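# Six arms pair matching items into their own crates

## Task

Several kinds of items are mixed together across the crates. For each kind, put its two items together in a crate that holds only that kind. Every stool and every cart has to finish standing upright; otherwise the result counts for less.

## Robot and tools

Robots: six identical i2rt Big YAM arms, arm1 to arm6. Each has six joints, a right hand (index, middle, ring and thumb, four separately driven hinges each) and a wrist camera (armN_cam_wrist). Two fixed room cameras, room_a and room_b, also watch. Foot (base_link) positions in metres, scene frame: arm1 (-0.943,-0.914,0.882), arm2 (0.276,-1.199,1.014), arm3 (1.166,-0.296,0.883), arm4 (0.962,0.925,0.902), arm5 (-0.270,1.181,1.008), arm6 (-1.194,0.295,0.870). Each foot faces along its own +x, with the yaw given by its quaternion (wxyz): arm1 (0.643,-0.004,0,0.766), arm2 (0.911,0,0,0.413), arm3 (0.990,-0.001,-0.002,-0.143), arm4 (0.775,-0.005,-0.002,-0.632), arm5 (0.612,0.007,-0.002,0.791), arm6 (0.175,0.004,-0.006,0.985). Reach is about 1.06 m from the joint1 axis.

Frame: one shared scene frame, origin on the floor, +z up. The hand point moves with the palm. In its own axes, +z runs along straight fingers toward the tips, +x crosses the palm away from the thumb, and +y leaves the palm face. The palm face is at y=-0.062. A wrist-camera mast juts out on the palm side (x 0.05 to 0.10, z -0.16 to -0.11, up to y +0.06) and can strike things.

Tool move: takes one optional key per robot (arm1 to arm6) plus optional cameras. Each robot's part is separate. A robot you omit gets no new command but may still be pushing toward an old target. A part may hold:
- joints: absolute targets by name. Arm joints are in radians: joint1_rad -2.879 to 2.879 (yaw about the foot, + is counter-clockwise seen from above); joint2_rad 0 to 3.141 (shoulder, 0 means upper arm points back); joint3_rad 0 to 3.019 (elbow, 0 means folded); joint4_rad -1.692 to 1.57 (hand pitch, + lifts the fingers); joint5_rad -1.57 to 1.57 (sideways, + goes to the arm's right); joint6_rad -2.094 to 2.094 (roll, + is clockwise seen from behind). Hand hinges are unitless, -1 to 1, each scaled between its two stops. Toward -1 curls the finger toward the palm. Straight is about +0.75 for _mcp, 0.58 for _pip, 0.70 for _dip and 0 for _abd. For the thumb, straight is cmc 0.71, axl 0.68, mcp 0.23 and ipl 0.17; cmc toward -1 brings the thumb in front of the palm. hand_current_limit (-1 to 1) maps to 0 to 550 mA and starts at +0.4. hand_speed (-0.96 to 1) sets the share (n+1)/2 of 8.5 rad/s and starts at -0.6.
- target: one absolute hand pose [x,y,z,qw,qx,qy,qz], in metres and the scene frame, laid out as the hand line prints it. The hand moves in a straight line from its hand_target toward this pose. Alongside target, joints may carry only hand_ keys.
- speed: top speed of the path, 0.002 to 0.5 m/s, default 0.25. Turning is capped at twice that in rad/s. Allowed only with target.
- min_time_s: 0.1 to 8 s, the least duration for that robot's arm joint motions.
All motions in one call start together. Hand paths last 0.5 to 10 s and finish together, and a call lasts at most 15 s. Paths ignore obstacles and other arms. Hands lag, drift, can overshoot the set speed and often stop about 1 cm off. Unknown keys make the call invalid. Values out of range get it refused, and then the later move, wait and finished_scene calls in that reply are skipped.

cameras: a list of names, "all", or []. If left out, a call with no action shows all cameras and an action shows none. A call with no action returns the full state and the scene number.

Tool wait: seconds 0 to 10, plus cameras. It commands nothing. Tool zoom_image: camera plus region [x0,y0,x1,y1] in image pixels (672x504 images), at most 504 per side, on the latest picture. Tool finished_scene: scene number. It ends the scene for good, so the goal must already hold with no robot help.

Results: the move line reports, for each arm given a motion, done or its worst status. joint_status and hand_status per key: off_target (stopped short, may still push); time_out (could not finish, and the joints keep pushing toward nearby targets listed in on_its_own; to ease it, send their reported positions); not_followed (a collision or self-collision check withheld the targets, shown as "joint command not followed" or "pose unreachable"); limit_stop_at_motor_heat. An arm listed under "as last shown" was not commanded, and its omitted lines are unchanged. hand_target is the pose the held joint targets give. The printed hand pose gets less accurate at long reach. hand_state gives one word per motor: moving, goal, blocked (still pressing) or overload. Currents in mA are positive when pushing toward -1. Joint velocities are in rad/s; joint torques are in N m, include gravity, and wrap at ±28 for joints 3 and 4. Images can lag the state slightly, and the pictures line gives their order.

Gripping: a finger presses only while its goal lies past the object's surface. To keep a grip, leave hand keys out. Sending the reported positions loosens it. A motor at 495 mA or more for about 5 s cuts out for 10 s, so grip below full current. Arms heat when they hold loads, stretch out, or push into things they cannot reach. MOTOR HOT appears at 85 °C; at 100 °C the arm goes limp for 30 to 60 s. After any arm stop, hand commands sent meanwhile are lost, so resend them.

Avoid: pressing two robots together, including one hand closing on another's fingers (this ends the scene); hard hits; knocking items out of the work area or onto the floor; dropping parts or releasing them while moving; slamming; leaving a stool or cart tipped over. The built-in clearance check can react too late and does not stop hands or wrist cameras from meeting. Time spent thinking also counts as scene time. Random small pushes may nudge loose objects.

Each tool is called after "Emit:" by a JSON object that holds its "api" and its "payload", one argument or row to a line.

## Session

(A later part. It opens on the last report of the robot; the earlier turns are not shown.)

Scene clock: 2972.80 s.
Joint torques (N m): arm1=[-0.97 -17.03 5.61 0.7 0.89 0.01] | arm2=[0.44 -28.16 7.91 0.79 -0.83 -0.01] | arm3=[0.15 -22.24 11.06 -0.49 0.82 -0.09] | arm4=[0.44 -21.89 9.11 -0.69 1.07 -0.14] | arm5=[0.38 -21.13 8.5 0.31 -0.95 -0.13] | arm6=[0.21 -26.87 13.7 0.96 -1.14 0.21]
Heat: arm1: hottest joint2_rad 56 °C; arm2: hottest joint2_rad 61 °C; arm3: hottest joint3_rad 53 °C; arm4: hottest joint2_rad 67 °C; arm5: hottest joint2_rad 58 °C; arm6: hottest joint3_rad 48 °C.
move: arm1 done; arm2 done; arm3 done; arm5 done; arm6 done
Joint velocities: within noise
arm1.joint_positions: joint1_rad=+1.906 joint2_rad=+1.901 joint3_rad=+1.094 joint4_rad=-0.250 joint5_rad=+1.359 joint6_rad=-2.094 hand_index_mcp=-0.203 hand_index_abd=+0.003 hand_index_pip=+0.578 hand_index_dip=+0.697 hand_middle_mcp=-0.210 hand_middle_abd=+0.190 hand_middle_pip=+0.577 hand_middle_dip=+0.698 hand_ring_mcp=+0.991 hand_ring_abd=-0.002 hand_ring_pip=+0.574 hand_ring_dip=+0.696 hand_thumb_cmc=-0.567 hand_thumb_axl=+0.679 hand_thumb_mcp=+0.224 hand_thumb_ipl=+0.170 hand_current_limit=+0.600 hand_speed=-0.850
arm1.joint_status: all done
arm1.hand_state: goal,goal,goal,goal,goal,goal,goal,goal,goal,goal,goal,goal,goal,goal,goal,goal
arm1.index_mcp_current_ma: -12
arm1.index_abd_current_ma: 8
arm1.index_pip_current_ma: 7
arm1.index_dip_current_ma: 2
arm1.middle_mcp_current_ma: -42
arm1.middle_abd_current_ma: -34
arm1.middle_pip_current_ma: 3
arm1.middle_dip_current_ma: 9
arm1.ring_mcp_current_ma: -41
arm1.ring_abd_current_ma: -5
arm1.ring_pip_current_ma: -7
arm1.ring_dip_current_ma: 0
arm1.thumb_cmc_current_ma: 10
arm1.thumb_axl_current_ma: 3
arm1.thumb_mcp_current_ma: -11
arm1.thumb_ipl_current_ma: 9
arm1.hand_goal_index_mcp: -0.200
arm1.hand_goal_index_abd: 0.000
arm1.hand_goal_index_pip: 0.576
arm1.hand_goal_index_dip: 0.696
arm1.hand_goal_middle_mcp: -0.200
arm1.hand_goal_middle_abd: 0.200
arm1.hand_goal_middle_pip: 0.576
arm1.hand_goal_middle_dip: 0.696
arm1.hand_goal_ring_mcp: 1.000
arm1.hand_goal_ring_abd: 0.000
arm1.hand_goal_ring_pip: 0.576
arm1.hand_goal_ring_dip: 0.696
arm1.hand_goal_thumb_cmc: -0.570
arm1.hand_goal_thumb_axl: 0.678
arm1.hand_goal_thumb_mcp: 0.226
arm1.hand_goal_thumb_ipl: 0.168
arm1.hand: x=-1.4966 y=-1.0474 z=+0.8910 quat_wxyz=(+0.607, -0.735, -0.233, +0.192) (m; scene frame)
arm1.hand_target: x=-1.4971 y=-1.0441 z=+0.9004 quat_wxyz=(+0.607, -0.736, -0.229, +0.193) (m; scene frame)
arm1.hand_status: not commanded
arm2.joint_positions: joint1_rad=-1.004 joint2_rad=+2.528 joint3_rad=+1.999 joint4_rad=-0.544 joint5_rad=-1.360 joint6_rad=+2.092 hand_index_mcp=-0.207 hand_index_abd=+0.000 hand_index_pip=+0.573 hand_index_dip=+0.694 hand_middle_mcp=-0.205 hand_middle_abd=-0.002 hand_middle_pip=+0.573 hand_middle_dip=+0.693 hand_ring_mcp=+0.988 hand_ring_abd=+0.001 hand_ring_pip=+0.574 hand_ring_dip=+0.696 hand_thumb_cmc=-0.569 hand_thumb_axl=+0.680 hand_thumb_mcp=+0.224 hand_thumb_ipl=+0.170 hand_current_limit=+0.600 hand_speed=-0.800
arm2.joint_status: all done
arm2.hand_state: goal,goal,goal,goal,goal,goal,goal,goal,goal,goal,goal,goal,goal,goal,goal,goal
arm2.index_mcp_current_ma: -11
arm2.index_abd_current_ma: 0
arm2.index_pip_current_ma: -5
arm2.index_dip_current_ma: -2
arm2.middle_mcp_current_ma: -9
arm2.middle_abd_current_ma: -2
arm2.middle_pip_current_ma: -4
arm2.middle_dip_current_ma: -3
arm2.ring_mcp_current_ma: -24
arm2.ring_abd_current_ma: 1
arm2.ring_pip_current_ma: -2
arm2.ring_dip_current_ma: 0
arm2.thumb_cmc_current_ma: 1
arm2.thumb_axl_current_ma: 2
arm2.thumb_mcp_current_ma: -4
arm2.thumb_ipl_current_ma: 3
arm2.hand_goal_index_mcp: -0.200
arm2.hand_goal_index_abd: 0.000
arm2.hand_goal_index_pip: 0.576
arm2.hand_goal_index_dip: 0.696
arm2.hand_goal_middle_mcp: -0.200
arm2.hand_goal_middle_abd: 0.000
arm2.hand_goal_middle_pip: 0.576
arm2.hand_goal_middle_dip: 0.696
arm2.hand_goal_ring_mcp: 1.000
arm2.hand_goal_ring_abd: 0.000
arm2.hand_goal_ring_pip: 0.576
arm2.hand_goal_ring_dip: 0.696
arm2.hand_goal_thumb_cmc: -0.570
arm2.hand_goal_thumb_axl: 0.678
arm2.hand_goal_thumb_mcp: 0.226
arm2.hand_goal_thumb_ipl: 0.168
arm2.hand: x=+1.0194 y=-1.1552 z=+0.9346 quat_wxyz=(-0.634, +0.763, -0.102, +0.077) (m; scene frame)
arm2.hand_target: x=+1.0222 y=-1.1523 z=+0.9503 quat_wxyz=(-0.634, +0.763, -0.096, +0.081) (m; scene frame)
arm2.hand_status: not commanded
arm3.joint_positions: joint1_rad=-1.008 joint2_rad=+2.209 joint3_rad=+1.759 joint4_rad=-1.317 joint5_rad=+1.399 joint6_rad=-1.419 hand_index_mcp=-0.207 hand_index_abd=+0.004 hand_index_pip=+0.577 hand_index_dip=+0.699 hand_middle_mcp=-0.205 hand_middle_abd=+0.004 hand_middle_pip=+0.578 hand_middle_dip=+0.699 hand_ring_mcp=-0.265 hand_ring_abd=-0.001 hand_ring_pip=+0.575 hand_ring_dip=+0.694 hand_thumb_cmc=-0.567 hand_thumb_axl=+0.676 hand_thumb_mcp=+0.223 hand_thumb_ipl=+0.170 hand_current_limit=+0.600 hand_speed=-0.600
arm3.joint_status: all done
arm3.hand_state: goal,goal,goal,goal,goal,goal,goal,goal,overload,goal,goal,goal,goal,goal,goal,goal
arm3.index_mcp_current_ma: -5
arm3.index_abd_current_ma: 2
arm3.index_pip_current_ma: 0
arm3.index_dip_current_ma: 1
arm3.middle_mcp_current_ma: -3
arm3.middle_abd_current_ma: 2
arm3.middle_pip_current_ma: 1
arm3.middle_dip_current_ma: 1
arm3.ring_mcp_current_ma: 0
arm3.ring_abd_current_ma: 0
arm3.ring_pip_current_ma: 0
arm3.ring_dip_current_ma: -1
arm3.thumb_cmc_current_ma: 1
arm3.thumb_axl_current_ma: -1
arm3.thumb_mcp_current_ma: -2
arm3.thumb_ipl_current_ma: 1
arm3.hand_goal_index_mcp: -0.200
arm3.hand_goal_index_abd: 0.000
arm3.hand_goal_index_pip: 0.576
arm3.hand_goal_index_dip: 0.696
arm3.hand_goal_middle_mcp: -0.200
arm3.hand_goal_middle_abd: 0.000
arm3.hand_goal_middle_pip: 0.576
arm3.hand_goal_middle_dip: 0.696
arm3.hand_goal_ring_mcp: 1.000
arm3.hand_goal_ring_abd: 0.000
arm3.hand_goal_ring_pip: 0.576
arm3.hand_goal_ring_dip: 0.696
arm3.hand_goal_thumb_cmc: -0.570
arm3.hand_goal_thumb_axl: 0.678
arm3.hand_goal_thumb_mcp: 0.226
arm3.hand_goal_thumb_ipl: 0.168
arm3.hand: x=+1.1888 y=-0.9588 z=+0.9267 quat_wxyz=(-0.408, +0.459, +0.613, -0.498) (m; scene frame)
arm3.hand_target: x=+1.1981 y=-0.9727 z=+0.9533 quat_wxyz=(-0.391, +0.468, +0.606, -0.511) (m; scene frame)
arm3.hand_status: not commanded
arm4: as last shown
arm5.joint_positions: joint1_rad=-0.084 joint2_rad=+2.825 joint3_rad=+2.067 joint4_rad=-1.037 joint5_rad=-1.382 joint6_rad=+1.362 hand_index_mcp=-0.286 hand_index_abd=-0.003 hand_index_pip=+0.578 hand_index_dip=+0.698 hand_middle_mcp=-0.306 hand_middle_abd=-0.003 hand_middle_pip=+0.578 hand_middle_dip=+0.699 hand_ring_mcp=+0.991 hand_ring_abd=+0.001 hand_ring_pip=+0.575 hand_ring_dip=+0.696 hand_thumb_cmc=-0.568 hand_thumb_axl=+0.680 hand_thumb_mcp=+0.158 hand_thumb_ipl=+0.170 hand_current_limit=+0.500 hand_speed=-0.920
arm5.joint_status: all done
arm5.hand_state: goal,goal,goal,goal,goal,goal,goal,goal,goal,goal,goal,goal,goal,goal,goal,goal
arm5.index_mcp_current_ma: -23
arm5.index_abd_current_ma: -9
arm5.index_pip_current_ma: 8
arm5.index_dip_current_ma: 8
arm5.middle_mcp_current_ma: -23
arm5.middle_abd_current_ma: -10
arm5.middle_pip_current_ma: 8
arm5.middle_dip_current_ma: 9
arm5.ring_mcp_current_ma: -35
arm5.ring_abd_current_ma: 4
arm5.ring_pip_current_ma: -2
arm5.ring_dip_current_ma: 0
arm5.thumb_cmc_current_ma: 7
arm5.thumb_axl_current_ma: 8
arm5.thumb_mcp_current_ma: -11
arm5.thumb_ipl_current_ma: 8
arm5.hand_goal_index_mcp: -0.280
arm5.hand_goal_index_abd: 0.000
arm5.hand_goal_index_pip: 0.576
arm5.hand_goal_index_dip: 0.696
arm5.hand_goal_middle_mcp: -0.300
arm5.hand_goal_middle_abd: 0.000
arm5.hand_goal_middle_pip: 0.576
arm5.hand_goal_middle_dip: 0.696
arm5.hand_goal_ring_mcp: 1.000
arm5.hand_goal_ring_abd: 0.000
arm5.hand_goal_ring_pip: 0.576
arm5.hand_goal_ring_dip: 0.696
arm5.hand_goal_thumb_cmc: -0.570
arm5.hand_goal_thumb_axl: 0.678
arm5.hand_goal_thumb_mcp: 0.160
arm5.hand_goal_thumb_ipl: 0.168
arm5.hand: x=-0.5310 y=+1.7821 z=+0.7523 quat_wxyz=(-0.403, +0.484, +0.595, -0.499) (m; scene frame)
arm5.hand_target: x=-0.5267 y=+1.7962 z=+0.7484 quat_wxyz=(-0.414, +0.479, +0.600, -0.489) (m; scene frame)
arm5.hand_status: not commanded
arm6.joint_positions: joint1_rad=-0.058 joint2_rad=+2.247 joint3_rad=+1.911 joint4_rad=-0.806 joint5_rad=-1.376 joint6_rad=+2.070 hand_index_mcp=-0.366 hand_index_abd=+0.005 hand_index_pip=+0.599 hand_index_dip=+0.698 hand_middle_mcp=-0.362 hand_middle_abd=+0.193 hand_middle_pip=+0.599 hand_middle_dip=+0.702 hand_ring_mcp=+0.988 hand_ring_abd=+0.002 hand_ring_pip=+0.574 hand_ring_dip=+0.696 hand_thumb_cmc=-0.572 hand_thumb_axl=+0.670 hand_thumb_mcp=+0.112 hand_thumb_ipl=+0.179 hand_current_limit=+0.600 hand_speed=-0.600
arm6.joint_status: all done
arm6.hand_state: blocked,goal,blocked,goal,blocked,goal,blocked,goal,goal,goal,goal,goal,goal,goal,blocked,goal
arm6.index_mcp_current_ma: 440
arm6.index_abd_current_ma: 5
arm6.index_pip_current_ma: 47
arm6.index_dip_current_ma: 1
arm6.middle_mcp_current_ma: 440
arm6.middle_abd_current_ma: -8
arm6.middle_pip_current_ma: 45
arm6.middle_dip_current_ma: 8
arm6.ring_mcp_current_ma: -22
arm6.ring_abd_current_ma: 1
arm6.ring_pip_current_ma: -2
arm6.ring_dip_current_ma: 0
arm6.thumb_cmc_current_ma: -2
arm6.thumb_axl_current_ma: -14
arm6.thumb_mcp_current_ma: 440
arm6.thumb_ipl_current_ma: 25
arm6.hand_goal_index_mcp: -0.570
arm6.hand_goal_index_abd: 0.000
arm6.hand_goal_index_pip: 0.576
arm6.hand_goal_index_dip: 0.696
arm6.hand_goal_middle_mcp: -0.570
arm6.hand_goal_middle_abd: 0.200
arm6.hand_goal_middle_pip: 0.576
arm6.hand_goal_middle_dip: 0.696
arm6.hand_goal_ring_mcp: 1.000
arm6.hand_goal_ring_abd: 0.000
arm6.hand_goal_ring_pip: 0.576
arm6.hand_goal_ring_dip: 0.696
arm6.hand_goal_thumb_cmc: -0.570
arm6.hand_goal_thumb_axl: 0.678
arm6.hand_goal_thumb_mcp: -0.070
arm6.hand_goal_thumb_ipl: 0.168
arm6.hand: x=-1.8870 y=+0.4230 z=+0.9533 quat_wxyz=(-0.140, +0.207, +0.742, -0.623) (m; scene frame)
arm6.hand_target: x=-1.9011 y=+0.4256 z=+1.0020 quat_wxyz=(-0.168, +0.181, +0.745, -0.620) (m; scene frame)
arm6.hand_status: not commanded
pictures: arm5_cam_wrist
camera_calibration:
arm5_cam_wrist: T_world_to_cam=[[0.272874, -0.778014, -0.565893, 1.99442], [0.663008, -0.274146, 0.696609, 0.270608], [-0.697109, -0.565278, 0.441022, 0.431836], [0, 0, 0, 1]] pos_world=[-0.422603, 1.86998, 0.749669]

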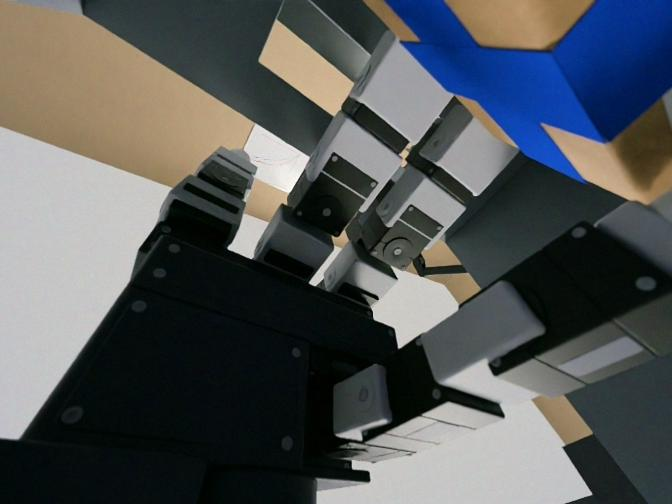

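Emit:
{"api": "move", "payload": {
  "arm1": {"joints": {"joint1_rad": 0.15}, "min_time_s": 5},
  "arm3": {"joints": {"joint1_rad": -1.839}, "min_time_s": 3},
  "arm5": {"target": [-0.5267, 1.7962, 0.97, -0.4140, 0.4790, 0.6000, -0.4888], "speed": 0.1, "joints": {"hand_index_mcp": -0.17, "hand_middle_mcp": -0.17, "hand_thumb_mcp": 0.24, "hand_speed": -0.8}},
  "arm6": {"target": [-1.882, 0.420, 0.82, -0.1680, 0.1810, 0.7451, -0.6195], "speed": 0.08},
  "cameras": ["arm6_cam_wrist", "arm3_cam_wrist", "room_a", "room_b"]
}}

Emit:
{"api": "zoom_image", "payload": {
  "camera": "room_a",
  "region": [430, 300, 590, 400]
}}

Emit:
{"api": "zoom_image", "payload": {
  "camera": "room_a",
  "region": [60, 300, 200, 400]
}}

Scene clock: 2989.53 s.
Joint torques (N m): arm1=[-0.32 -16.97 5.56 0.69 0.89 0.01] | arm2=[0.32 -28.4 7.94 0.8 -0.83 -0.01] | arm3=[0.56 -22.01 11.1 -0.47 0.84 -0.03] | arm4=[0.56 -21.71 8.84 -0.81 1.07 -0.11] | arm5=[0.5 -23.36 6.02 -0.08 -0.96 0.01] | arm6=[0.15 -22.83 7.88 2.29 -1.09 0.11]
Heat: arm1: hottest joint2_rad 56 °C; arm2: hottest joint2_rad 61 °C; arm3: hottest joint3_rad 53 °C; arm4: hottest joint2_rad 67 °C; arm5: hottest joint2_rad 60 °C; arm6: hottest joint3_rad 48 °C.
move: arm1 done; arm3 done; arm5 done; arm6 done
Joint velocities: within noise
arm1.joint_positions: joint1_rad=+0.145 joint2_rad=+1.901 joint3_rad=+1.094 joint4_rad=-0.250 joint5_rad=+1.359 joint6_rad=-2.094 hand_index_mcp=-0.203 hand_index_abd=+0.003 hand_index_pip=+0.578 hand_index_dip=+0.697 hand_middle_mcp=-0.209 hand_middle_abd=+0.190 hand_middle_pip=+0.577 hand_middle_dip=+0.698 hand_ring_mcp=+0.991 hand_ring_abd=-0.002 hand_ring_pip=+0.574 hand_ring_dip=+0.696 hand_thumb_cmc=-0.567 hand_thumb_axl=+0.679 hand_thumb_mcp=+0.224 hand_thumb_ipl=+0.170 hand_current_limit=+0.600 hand_speed=-0.850
arm1.joint_status: all done
arm1.hand_state: goal,goal,goal,goal,goal,goal,goal,goal,goal,goal,goal,goal,goal,goal,goal,goal
arm1.index_mcp_current_ma: -11
arm1.index_abd_current_ma: 8
arm1.index_pip_current_ma: 7
arm1.index_dip_current_ma: 2
arm1.middle_mcp_current_ma: -41
arm1.middle_abd_current_ma: -34
arm1.middle_pip_current_ma: 3
arm1.middle_dip_current_ma: 9
arm1.ring_mcp_current_ma: -41
arm1.ring_abd_current_ma: -5
arm1.ring_pip_current_ma: -7
arm1.ring_dip_current_ma: 0
arm1.thumb_cmc_current_ma: 10
arm1.thumb_axl_current_ma: 3
arm1.thumb_mcp_current_ma: -11
arm1.thumb_ipl_current_ma: 8
arm1.hand_goal_index_mcp: -0.200
arm1.hand_goal_index_abd: 0.000
arm1.hand_goal_index_pip: 0.576
arm1.hand_goal_index_dip: 0.696
arm1.hand_goal_middle_mcp: -0.200
arm1.hand_goal_middle_abd: 0.200
arm1.hand_goal_middle_pip: 0.576
arm1.hand_goal_middle_dip: 0.696
arm1.hand_goal_ring_mcp: 1.000
arm1.hand_goal_ring_abd: 0.000
arm1.hand_goal_ring_pip: 0.576
arm1.hand_goal_ring_dip: 0.696
arm1.hand_goal_thumb_cmc: -0.570
arm1.hand_goal_thumb_axl: 0.678
arm1.hand_goal_thumb_mcp: 0.226
arm1.hand_goal_thumb_ipl: 0.168
arm1.hand: x=-0.9705 y=-0.3449 z=+0.8908 quat_wxyz=(+0.537, -0.646, +0.415, -0.349) (m; scene frame)
arm1.hand_target: x=-0.9729 y=-0.3453 z=+0.9002 quat_wxyz=(+0.539, -0.646, +0.415, -0.346) (m; scene frame)
arm1.hand_status: not commanded
arm2, arm4: as last shown
arm3.joint_positions: joint1_rad=-1.848 joint2_rad=+2.209 joint3_rad=+1.759 joint4_rad=-1.317 joint5_rad=+1.398 joint6_rad=-1.419 hand_index_mcp=-0.206 hand_index_abd=+0.004 hand_index_pip=+0.577 hand_index_dip=+0.699 hand_middle_mcp=-0.205 hand_middle_abd=+0.004 hand_middle_pip=+0.578 hand_middle_dip=+0.699 hand_ring_mcp=-0.274 hand_ring_abd=-0.001 hand_ring_pip=+0.575 hand_ring_dip=+0.694 hand_thumb_cmc=-0.567 hand_thumb_axl=+0.676 hand_thumb_mcp=+0.223 hand_thumb_ipl=+0.170 hand_current_limit=+0.600 hand_speed=-0.600
arm3.joint_status: all done
arm3.hand_state: goal,goal,goal,goal,goal,goal,goal,goal,overload,goal,goal,goal,goal,goal,goal,goal
arm3.index_mcp_current_ma: -5
arm3.index_abd_current_ma: 2
arm3.index_pip_current_ma: 0
arm3.index_dip_current_ma: 1
arm3.middle_mcp_current_ma: -3
arm3.middle_abd_current_ma: 2
arm3.middle_pip_current_ma: 1
arm3.middle_dip_current_ma: 1
arm3.ring_mcp_current_ma: 0
arm3.ring_abd_current_ma: 0
arm3.ring_pip_current_ma: 0
arm3.ring_dip_current_ma: -1
arm3.thumb_cmc_current_ma: 1
arm3.thumb_axl_current_ma: -1
arm3.thumb_mcp_current_ma: -2
arm3.thumb_ipl_current_ma: 1
arm3.hand_goal_index_mcp: -0.200
arm3.hand_goal_index_abd: 0.000
arm3.hand_goal_index_pip: 0.576
arm3.hand_goal_index_dip: 0.696
arm3.hand_goal_middle_mcp: -0.200
arm3.hand_goal_middle_abd: 0.000
arm3.hand_goal_middle_pip: 0.576
arm3.hand_goal_middle_dip: 0.696
arm3.hand_goal_ring_mcp: 1.000
arm3.hand_goal_ring_abd: 0.000
arm3.hand_goal_ring_pip: 0.576
arm3.hand_goal_ring_dip: 0.696
arm3.hand_goal_thumb_cmc: -0.570
arm3.hand_goal_thumb_axl: 0.678
arm3.hand_goal_thumb_mcp: 0.226
arm3.hand_goal_thumb_ipl: 0.168
arm3.hand: x=+0.6872 y=-0.7559 z=+0.9238 quat_wxyz=(-0.575, +0.669, +0.374, -0.287) (m; scene frame)
arm3.hand_target: x=+0.6833 y=-0.7724 z=+0.9504 quat_wxyz=(-0.565, +0.674, +0.364, -0.306) (m; scene frame)
arm3.hand_status: not commanded
arm5.joint_positions: joint1_rad=-0.084 joint2_rad=+2.446 joint3_rad=+1.938 joint4_rad=-1.243 joint5_rad=-1.382 joint6_rad=+1.363 hand_index_mcp=-0.178 hand_index_abd=-0.003 hand_index_pip=+0.578 hand_index_dip=+0.698 hand_middle_mcp=-0.179 hand_middle_abd=-0.003 hand_middle_pip=+0.578 hand_middle_dip=+0.699 hand_ring_mcp=+0.991 hand_ring_abd=+0.001 hand_ring_pip=+0.575 hand_ring_dip=+0.696 hand_thumb_cmc=-0.568 hand_thumb_axl=+0.680 hand_thumb_mcp=+0.237 hand_thumb_ipl=+0.170 hand_current_limit=+0.500 hand_speed=-0.800
arm5.joint_status: all done
arm5.hand_state: goal,goal,goal,goal,goal,goal,goal,goal,goal,goal,goal,goal,goal,goal,goal,goal
arm5.index_mcp_current_ma: -33
arm5.index_abd_current_ma: -8
arm5.index_pip_current_ma: 7
arm5.index_dip_current_ma: 8
arm5.middle_mcp_current_ma: -35
arm5.middle_abd_current_ma: -9
arm5.middle_pip_current_ma: 7
arm5.middle_dip_current_ma: 9
arm5.ring_mcp_current_ma: -35
arm5.ring_abd_current_ma: 4
arm5.ring_pip_current_ma: -2
arm5.ring_dip_current_ma: 0
arm5.thumb_cmc_current_ma: 6
arm5.thumb_axl_current_ma: 8
arm5.thumb_mcp_current_ma: -15
arm5.thumb_ipl_current_ma: 7
arm5.hand_goal_index_mcp: -0.170
arm5.hand_goal_index_abd: 0.000
arm5.hand_goal_index_pip: 0.576
arm5.hand_goal_index_dip: 0.696
arm5.hand_goal_middle_mcp: -0.170
arm5.hand_goal_middle_abd: 0.000
arm5.hand_goal_middle_pip: 0.576
arm5.hand_goal_middle_dip: 0.696
arm5.hand_goal_ring_mcp: 1.000
arm5.hand_goal_ring_abd: 0.000
arm5.hand_goal_ring_pip: 0.576
arm5.hand_goal_ring_dip: 0.696
arm5.hand_goal_thumb_cmc: -0.570
arm5.hand_goal_thumb_axl: 0.678
arm5.hand_goal_thumb_mcp: 0.240
arm5.hand_goal_thumb_ipl: 0.168
arm5.hand: x=-0.5319 y=+1.7968 z=+0.9643 quat_wxyz=(-0.415, +0.474, +0.604, -0.489) (m; scene frame)
arm5.hand_target: x=-0.5267 y=+1.7963 z=+0.9699 quat_wxyz=(-0.414, +0.479, +0.600, -0.489) (m; scene frame)
arm5.hand_status: done (0.008 m and 0.7 deg from the pose sent, 0.218 m and 2.0 deg at the start)
arm6.joint_positions: joint1_rad=-0.058 joint2_rad=+2.366 joint3_rad=+1.751 joint4_rad=-0.463 joint5_rad=-1.376 joint6_rad=+2.069 hand_index_mcp=-0.366 hand_index_abd=+0.005 hand_index_pip=+0.599 hand_index_dip=+0.698 hand_middle_mcp=-0.362 hand_middle_abd=+0.193 hand_middle_pip=+0.599 hand_middle_dip=+0.702 hand_ring_mcp=+0.988 hand_ring_abd=+0.002 hand_ring_pip=+0.574 hand_ring_dip=+0.696 hand_thumb_cmc=-0.572 hand_thumb_axl=+0.670 hand_thumb_mcp=+0.112 hand_thumb_ipl=+0.179 hand_current_limit=+0.600 hand_speed=-0.600
arm6.joint_status: not commanded
arm6.hand_state: blocked,goal,blocked,goal,blocked,goal,blocked,goal,goal,goal,goal,goal,goal,goal,blocked,goal
arm6.index_mcp_current_ma: 440
arm6.index_abd_current_ma: 5
arm6.index_pip_current_ma: 47
arm6.index_dip_current_ma: 1
arm6.middle_mcp_current_ma: 440
arm6.middle_abd_current_ma: -8
arm6.middle_pip_current_ma: 45
arm6.middle_dip_current_ma: 8
arm6.ring_mcp_current_ma: -22
arm6.ring_abd_current_ma: 1
arm6.ring_pip_current_ma: -2
arm6.ring_dip_current_ma: 0
arm6.thumb_cmc_current_ma: -2
arm6.thumb_axl_current_ma: -14
arm6.thumb_mcp_current_ma: 440
arm6.thumb_ipl_current_ma: 25
arm6.hand_goal_index_mcp: -0.570
arm6.hand_goal_index_abd: 0.000
arm6.hand_goal_index_pip: 0.576
arm6.hand_goal_index_dip: 0.696
arm6.hand_goal_middle_mcp: -0.570
arm6.hand_goal_middle_abd: 0.200
arm6.hand_goal_middle_pip: 0.576
arm6.hand_goal_middle_dip: 0.696
arm6.hand_goal_ring_mcp: 1.000
arm6.hand_goal_ring_abd: 0.000
arm6.hand_goal_ring_pip: 0.576
arm6.hand_goal_ring_dip: 0.696
arm6.hand_goal_thumb_cmc: -0.570
arm6.hand_goal_thumb_axl: 0.678
arm6.hand_goal_thumb_mcp: -0.070
arm6.hand_goal_thumb_ipl: 0.168
arm6.hand: x=-1.8793 y=+0.4211 z=+0.8239 quat_wxyz=(-0.164, +0.187, +0.745, -0.619) (m; scene frame)
arm6.hand_target: x=-1.8819 y=+0.4199 z=+0.8199 quat_wxyz=(-0.168, +0.181, +0.745, -0.620) (m; scene frame)
arm6.hand_status: done (0.005 m and 0.8 deg from the pose sent, 0.133 m and 4.4 deg at the start)
pictures: arm3_cam_wrist, arm6_cam_wrist, room_a, room_b
camera_calibration:
arm3_cam_wrist: T_world_to_cam=[[-0.304662, -0.712814, -0.631726, 0.283787], [0.272913, -0.700778, 0.659112, -1.37203], [-0.912524, 0.0284003, 0.408036, 0.400293], [0, 0, 0, 1]] pos_world=[0.82618, -0.77057, 0.920264]
arm6_cam_wrist: T_world_to_cam=[[0.753979, -0.221593, -0.618395, 2.04674], [0.65188, 0.368541, 0.662744, 0.472174], [0.0810445, -0.902815, 0.422324, 0.29964], [0, 0, 0, 1]] pos_world=[-1.87529, 0.550048, 0.826221]

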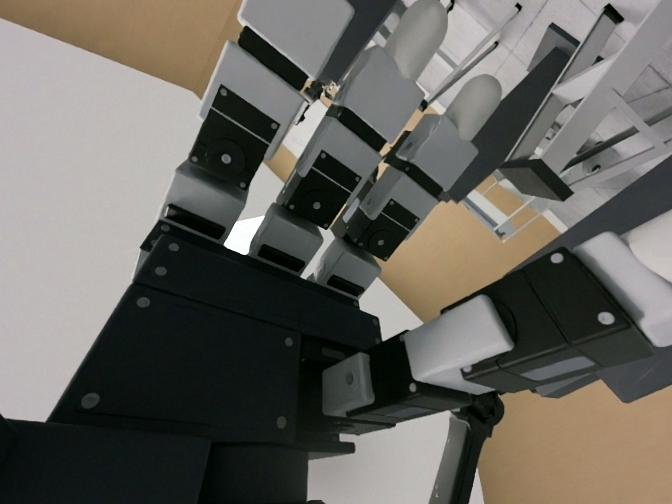

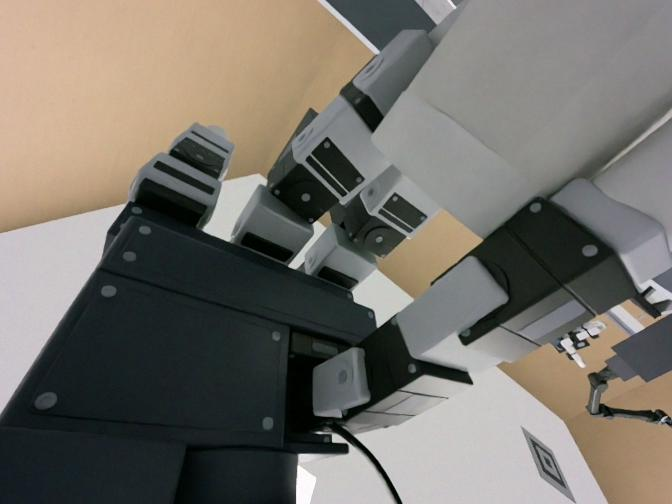

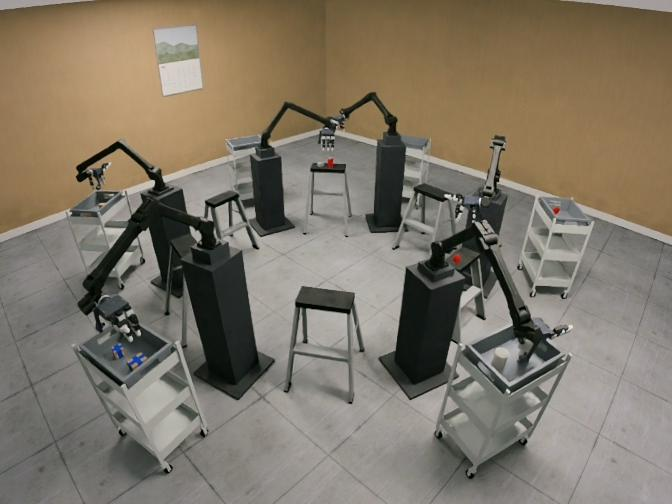

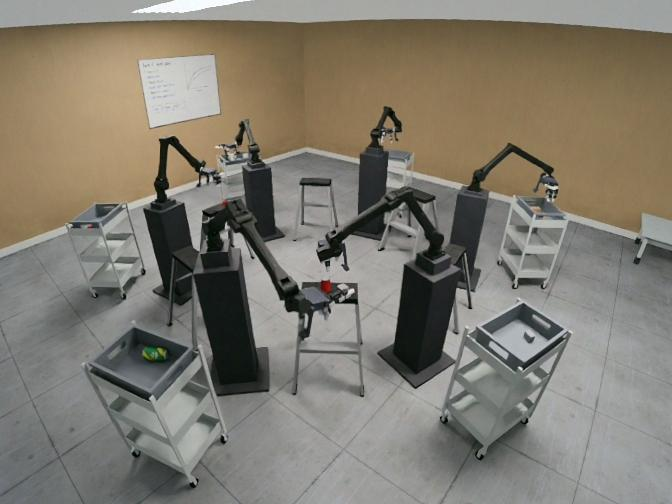

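Scaled by 3.150.

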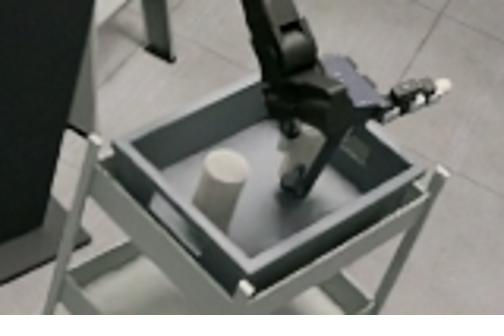

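Scaled by 3.600.

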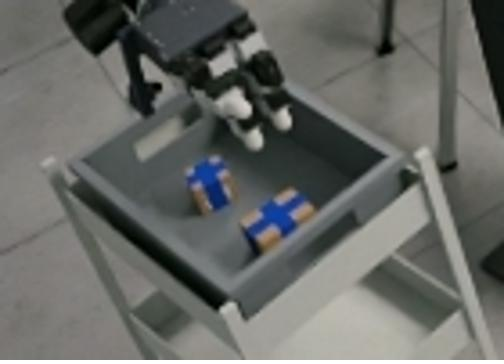

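Emit:
{"api": "move", "payload": {
  "arm1": {"target": [-1.004, -0.216, 0.725, 0.5360, -0.6388, 0.4228, -0.3548], "speed": 0.12, "joints": {"hand_speed": -0.6}},
  "arm3": {"target": [0.7324, -0.6894, 0.79, -0.5390, 0.6425, 0.4172, -0.3501], "speed": 0.12},
  "arm6": {"target": [-1.882, 0.420, 0.781, -0.1680, 0.1810, 0.7451, -0.6195], "speed": 0.06},
  "cameras": ["arm1_cam_wrist", "arm3_cam_wrist"]
}}

Scene clock: 3003.67 s.
Joint torques (N m): arm1=[-1.38 -19.25 8.64 0.62 0.99 0.11] | arm2=[0.32 -28.51 7.88 0.8 -0.82 -0.01] | arm3=[-0.44 -16.67 4.77 1.7 0.72 -0.07] | arm4=[0.44 -21.89 9.07 -0.68 1.08 -0.11] | arm5=[0.56 -23.36 6.02 -0.09 -0.96 0.01] | arm6=[0.21 -22.59 7.9 2.28 -1.07 0.14]
Heat: arm1: hottest joint2_rad 56 °C; arm2: hottest joint2_rad 61 °C; arm3: hottest joint3_rad 53 °C; arm4: hottest joint2_rad 67 °C; arm5: hottest joint2_rad 62 °C; arm6: hottest joint2_rad 47 °C.
move: arm1 off_target; arm3 off_target; arm6 done
Joint velocities: within noise
arm1.joint_positions: joint1_rad=+0.144 joint2_rad=+2.446 joint3_rad=+1.563 joint4_rad=-0.214 joint5_rad=+1.367 joint6_rad=-2.073 hand_index_mcp=-0.203 hand_index_abd=+0.003 hand_index_pip=+0.578 hand_index_dip=+0.697 hand_middle_mcp=-0.209 hand_middle_abd=+0.190 hand_middle_pip=+0.577 hand_middle_dip=+0.698 hand_ring_mcp=+0.991 hand_ring_abd=-0.002 hand_ring_pip=+0.574 hand_ring_dip=+0.696 hand_thumb_cmc=-0.568 hand_thumb_axl=+0.679 hand_thumb_mcp=+0.224 hand_thumb_ipl=+0.170 hand_current_limit=+0.600 hand_speed=-0.600
arm1.joint_status: all done
arm1.hand_state: goal,goal,goal,goal,goal,goal,goal,goal,goal,goal,goal,goal,goal,goal,goal,goal
arm1.index_mcp_current_ma: -11
arm1.index_abd_current_ma: 8
arm1.index_pip_current_ma: 7
arm1.index_dip_current_ma: 2
arm1.middle_mcp_current_ma: -41
arm1.middle_abd_current_ma: -34
arm1.middle_pip_current_ma: 3
arm1.middle_dip_current_ma: 9
arm1.ring_mcp_current_ma: -41
arm1.ring_abd_current_ma: -5
arm1.ring_pip_current_ma: -7
arm1.ring_dip_current_ma: 0
arm1.thumb_cmc_current_ma: 9
arm1.thumb_axl_current_ma: 3
arm1.thumb_mcp_current_ma: -11
arm1.thumb_ipl_current_ma: 8
arm1.hand_goal_index_mcp: -0.200
arm1.hand_goal_index_abd: 0.000
arm1.hand_goal_index_pip: 0.576
arm1.hand_goal_index_dip: 0.696
arm1.hand_goal_middle_mcp: -0.200
arm1.hand_goal_middle_abd: 0.200
arm1.hand_goal_middle_pip: 0.576
arm1.hand_goal_middle_dip: 0.696
arm1.hand_goal_ring_mcp: 1.000
arm1.hand_goal_ring_abd: 0.000
arm1.hand_goal_ring_pip: 0.576
arm1.hand_goal_ring_dip: 0.696
arm1.hand_goal_thumb_cmc: -0.570
arm1.hand_goal_thumb_axl: 0.678
arm1.hand_goal_thumb_mcp: 0.226
arm1.hand_goal_thumb_ipl: 0.168
arm1.hand: x=-1.0048 y=-0.2323 z=+0.7232 quat_wxyz=(+0.532, -0.647, +0.412, -0.359) (m; scene frame)
arm1.hand_target: x=-1.0037 y=-0.2167 z=+0.7255 quat_wxyz=(+0.537, -0.639, +0.422, -0.354) (m; scene frame)
arm1.hand_status: off_target (0.016 m and 1.7 deg from the pose sent, 0.213 m and 1.4 deg at the start; a joint's target at an end of its range on 1 of 73 steps)
arm2, arm4, arm5: as last shown
arm3.joint_positions: joint1_rad=-1.848 joint2_rad=+2.142 joint3_rad=+1.140 joint4_rad=-0.048 joint5_rad=+1.359 joint6_rad=-2.093 hand_index_mcp=-0.206 hand_index_abd=+0.003 hand_index_pip=+0.577 hand_index_dip=+0.699 hand_middle_mcp=-0.205 hand_middle_abd=+0.003 hand_middle_pip=+0.578 hand_middle_dip=+0.699 hand_ring_mcp=-0.274 hand_ring_abd=-0.001 hand_ring_pip=+0.575 hand_ring_dip=+0.694 hand_thumb_cmc=-0.568 hand_thumb_axl=+0.676 hand_thumb_mcp=+0.223 hand_thumb_ipl=+0.170 hand_current_limit=+0.600 hand_speed=-0.600
arm3.joint_status: not commanded
arm3.hand_state: goal,goal,goal,goal,goal,goal,goal,goal,overload,goal,goal,goal,goal,goal,goal,goal
arm3.index_mcp_current_ma: -5
arm3.index_abd_current_ma: 1
arm3.index_pip_current_ma: 0
arm3.index_dip_current_ma: 1
arm3.middle_mcp_current_ma: -3
arm3.middle_abd_current_ma: 1
arm3.middle_pip_current_ma: 1
arm3.middle_dip_current_ma: 1
arm3.ring_mcp_current_ma: 0
arm3.ring_abd_current_ma: 0
arm3.ring_pip_current_ma: 0
arm3.ring_dip_current_ma: -1
arm3.thumb_cmc_current_ma: 1
arm3.thumb_axl_current_ma: -1
arm3.thumb_mcp_current_ma: -2
arm3.thumb_ipl_current_ma: 1
arm3.hand_goal_index_mcp: -0.200
arm3.hand_goal_index_abd: 0.000
arm3.hand_goal_index_pip: 0.576
arm3.hand_goal_index_dip: 0.696
arm3.hand_goal_middle_mcp: -0.200
arm3.hand_goal_middle_abd: 0.000
arm3.hand_goal_middle_pip: 0.576
arm3.hand_goal_middle_dip: 0.696
arm3.hand_goal_ring_mcp: 1.000
arm3.hand_goal_ring_abd: 0.000
arm3.hand_goal_ring_pip: 0.576
arm3.hand_goal_ring_dip: 0.696
arm3.hand_goal_thumb_cmc: -0.570
arm3.hand_goal_thumb_axl: 0.678
arm3.hand_goal_thumb_mcp: 0.226
arm3.hand_goal_thumb_ipl: 0.168
arm3.hand: x=+0.7344 y=-0.6926 z=+0.7933 quat_wxyz=(-0.540, +0.656, +0.404, -0.339) (m; scene frame)
arm3.hand_target: x=+0.7328 y=-0.6896 z=+0.7900 quat_wxyz=(-0.542, +0.655, +0.405, -0.336) (m; scene frame)
arm3.hand_status: off_target (0.005 m and 2.5 deg from the pose sent, 0.156 m and 10.1 deg at the start; a joint's target at an end of its range on 26 of 73 steps)
arm6.joint_positions: joint1_rad=-0.058 joint2_rad=+2.424 joint3_rad=+1.751 joint4_rad=-0.402 joint5_rad=-1.376 joint6_rad=+2.069 hand_index_mcp=-0.366 hand_index_abd=+0.005 hand_index_pip=+0.599 hand_index_dip=+0.698 hand_middle_mcp=-0.362 hand_middle_abd=+0.193 hand_middle_pip=+0.599 hand_middle_dip=+0.702 hand_ring_mcp=+0.988 hand_ring_abd=+0.002 hand_ring_pip=+0.574 hand_ring_dip=+0.696 hand_thumb_cmc=-0.572 hand_thumb_axl=+0.670 hand_thumb_mcp=+0.112 hand_thumb_ipl=+0.179 hand_current_limit=+0.600 hand_speed=-0.600
arm6.joint_status: not commanded
arm6.hand_state: blocked,goal,blocked,goal,blocked,goal,blocked,goal,goal,goal,goal,goal,goal,goal,blocked,goal
arm6.index_mcp_current_ma: 440
arm6.index_abd_current_ma: 5
arm6.index_pip_current_ma: 47
arm6.index_dip_current_ma: 1
arm6.middle_mcp_current_ma: 440
arm6.middle_abd_current_ma: -8
arm6.middle_pip_current_ma: 45
arm6.middle_dip_current_ma: 8
arm6.ring_mcp_current_ma: -22
arm6.ring_abd_current_ma: 1
arm6.ring_pip_current_ma: -2
arm6.ring_dip_current_ma: 0
arm6.thumb_cmc_current_ma: -2
arm6.thumb_axl_current_ma: -14
arm6.thumb_mcp_current_ma: 440
arm6.thumb_ipl_current_ma: 25
arm6.hand_goal_index_mcp: -0.570
arm6.hand_goal_index_abd: 0.000
arm6.hand_goal_index_pip: 0.576
arm6.hand_goal_index_dip: 0.696
arm6.hand_goal_middle_mcp: -0.570
arm6.hand_goal_middle_abd: 0.200
arm6.hand_goal_middle_pip: 0.576
arm6.hand_goal_middle_dip: 0.696
arm6.hand_goal_ring_mcp: 1.000
arm6.hand_goal_ring_abd: 0.000
arm6.hand_goal_ring_pip: 0.576
arm6.hand_goal_ring_dip: 0.696
arm6.hand_goal_thumb_cmc: -0.570
arm6.hand_goal_thumb_axl: 0.678
arm6.hand_goal_thumb_mcp: -0.070
arm6.hand_goal_thumb_ipl: 0.168
arm6.hand: x=-1.8791 y=+0.4214 z=+0.7877 quat_wxyz=(-0.166, +0.185, +0.745, -0.619) (m; scene frame)
arm6.hand_target: x=-1.8818 y=+0.4198 z=+0.7811 quat_wxyz=(-0.168, +0.181, +0.745, -0.620) (m; scene frame)
arm6.hand_status: done (0.007 m and 0.6 deg from the pose sent, 0.043 m and 0.8 deg at the start)
pictures: arm1_cam_wrist, arm3_cam_wrist
camera_calibration:
arm1_cam_wrist: T_world_to_cam=[[-0.376196, 0.637255, -0.672594, 0.291696], [-0.77732, 0.177982, 0.603403, -1.21976], [0.504232, 0.749819, 0.428395, 0.491242], [0, 0, 0, 1]] pos_world=[-1.08611, -0.337131, 0.721757]
arm3_cam_wrist: T_world_to_cam=[[-0.216653, -0.780143, -0.586888, 0.113907], [0.369695, -0.621958, 0.690286, -1.29579], [-0.903542, -0.0674174, 0.423164, 0.409896], [0, 0, 0, 1]] pos_world=[0.874081, -0.689426, 0.78786]

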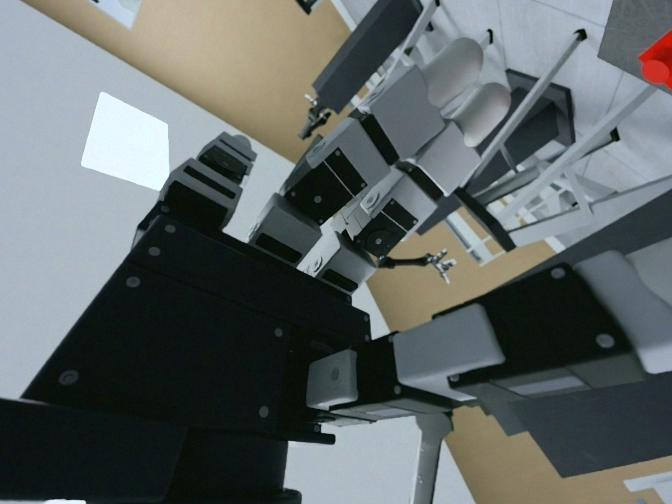

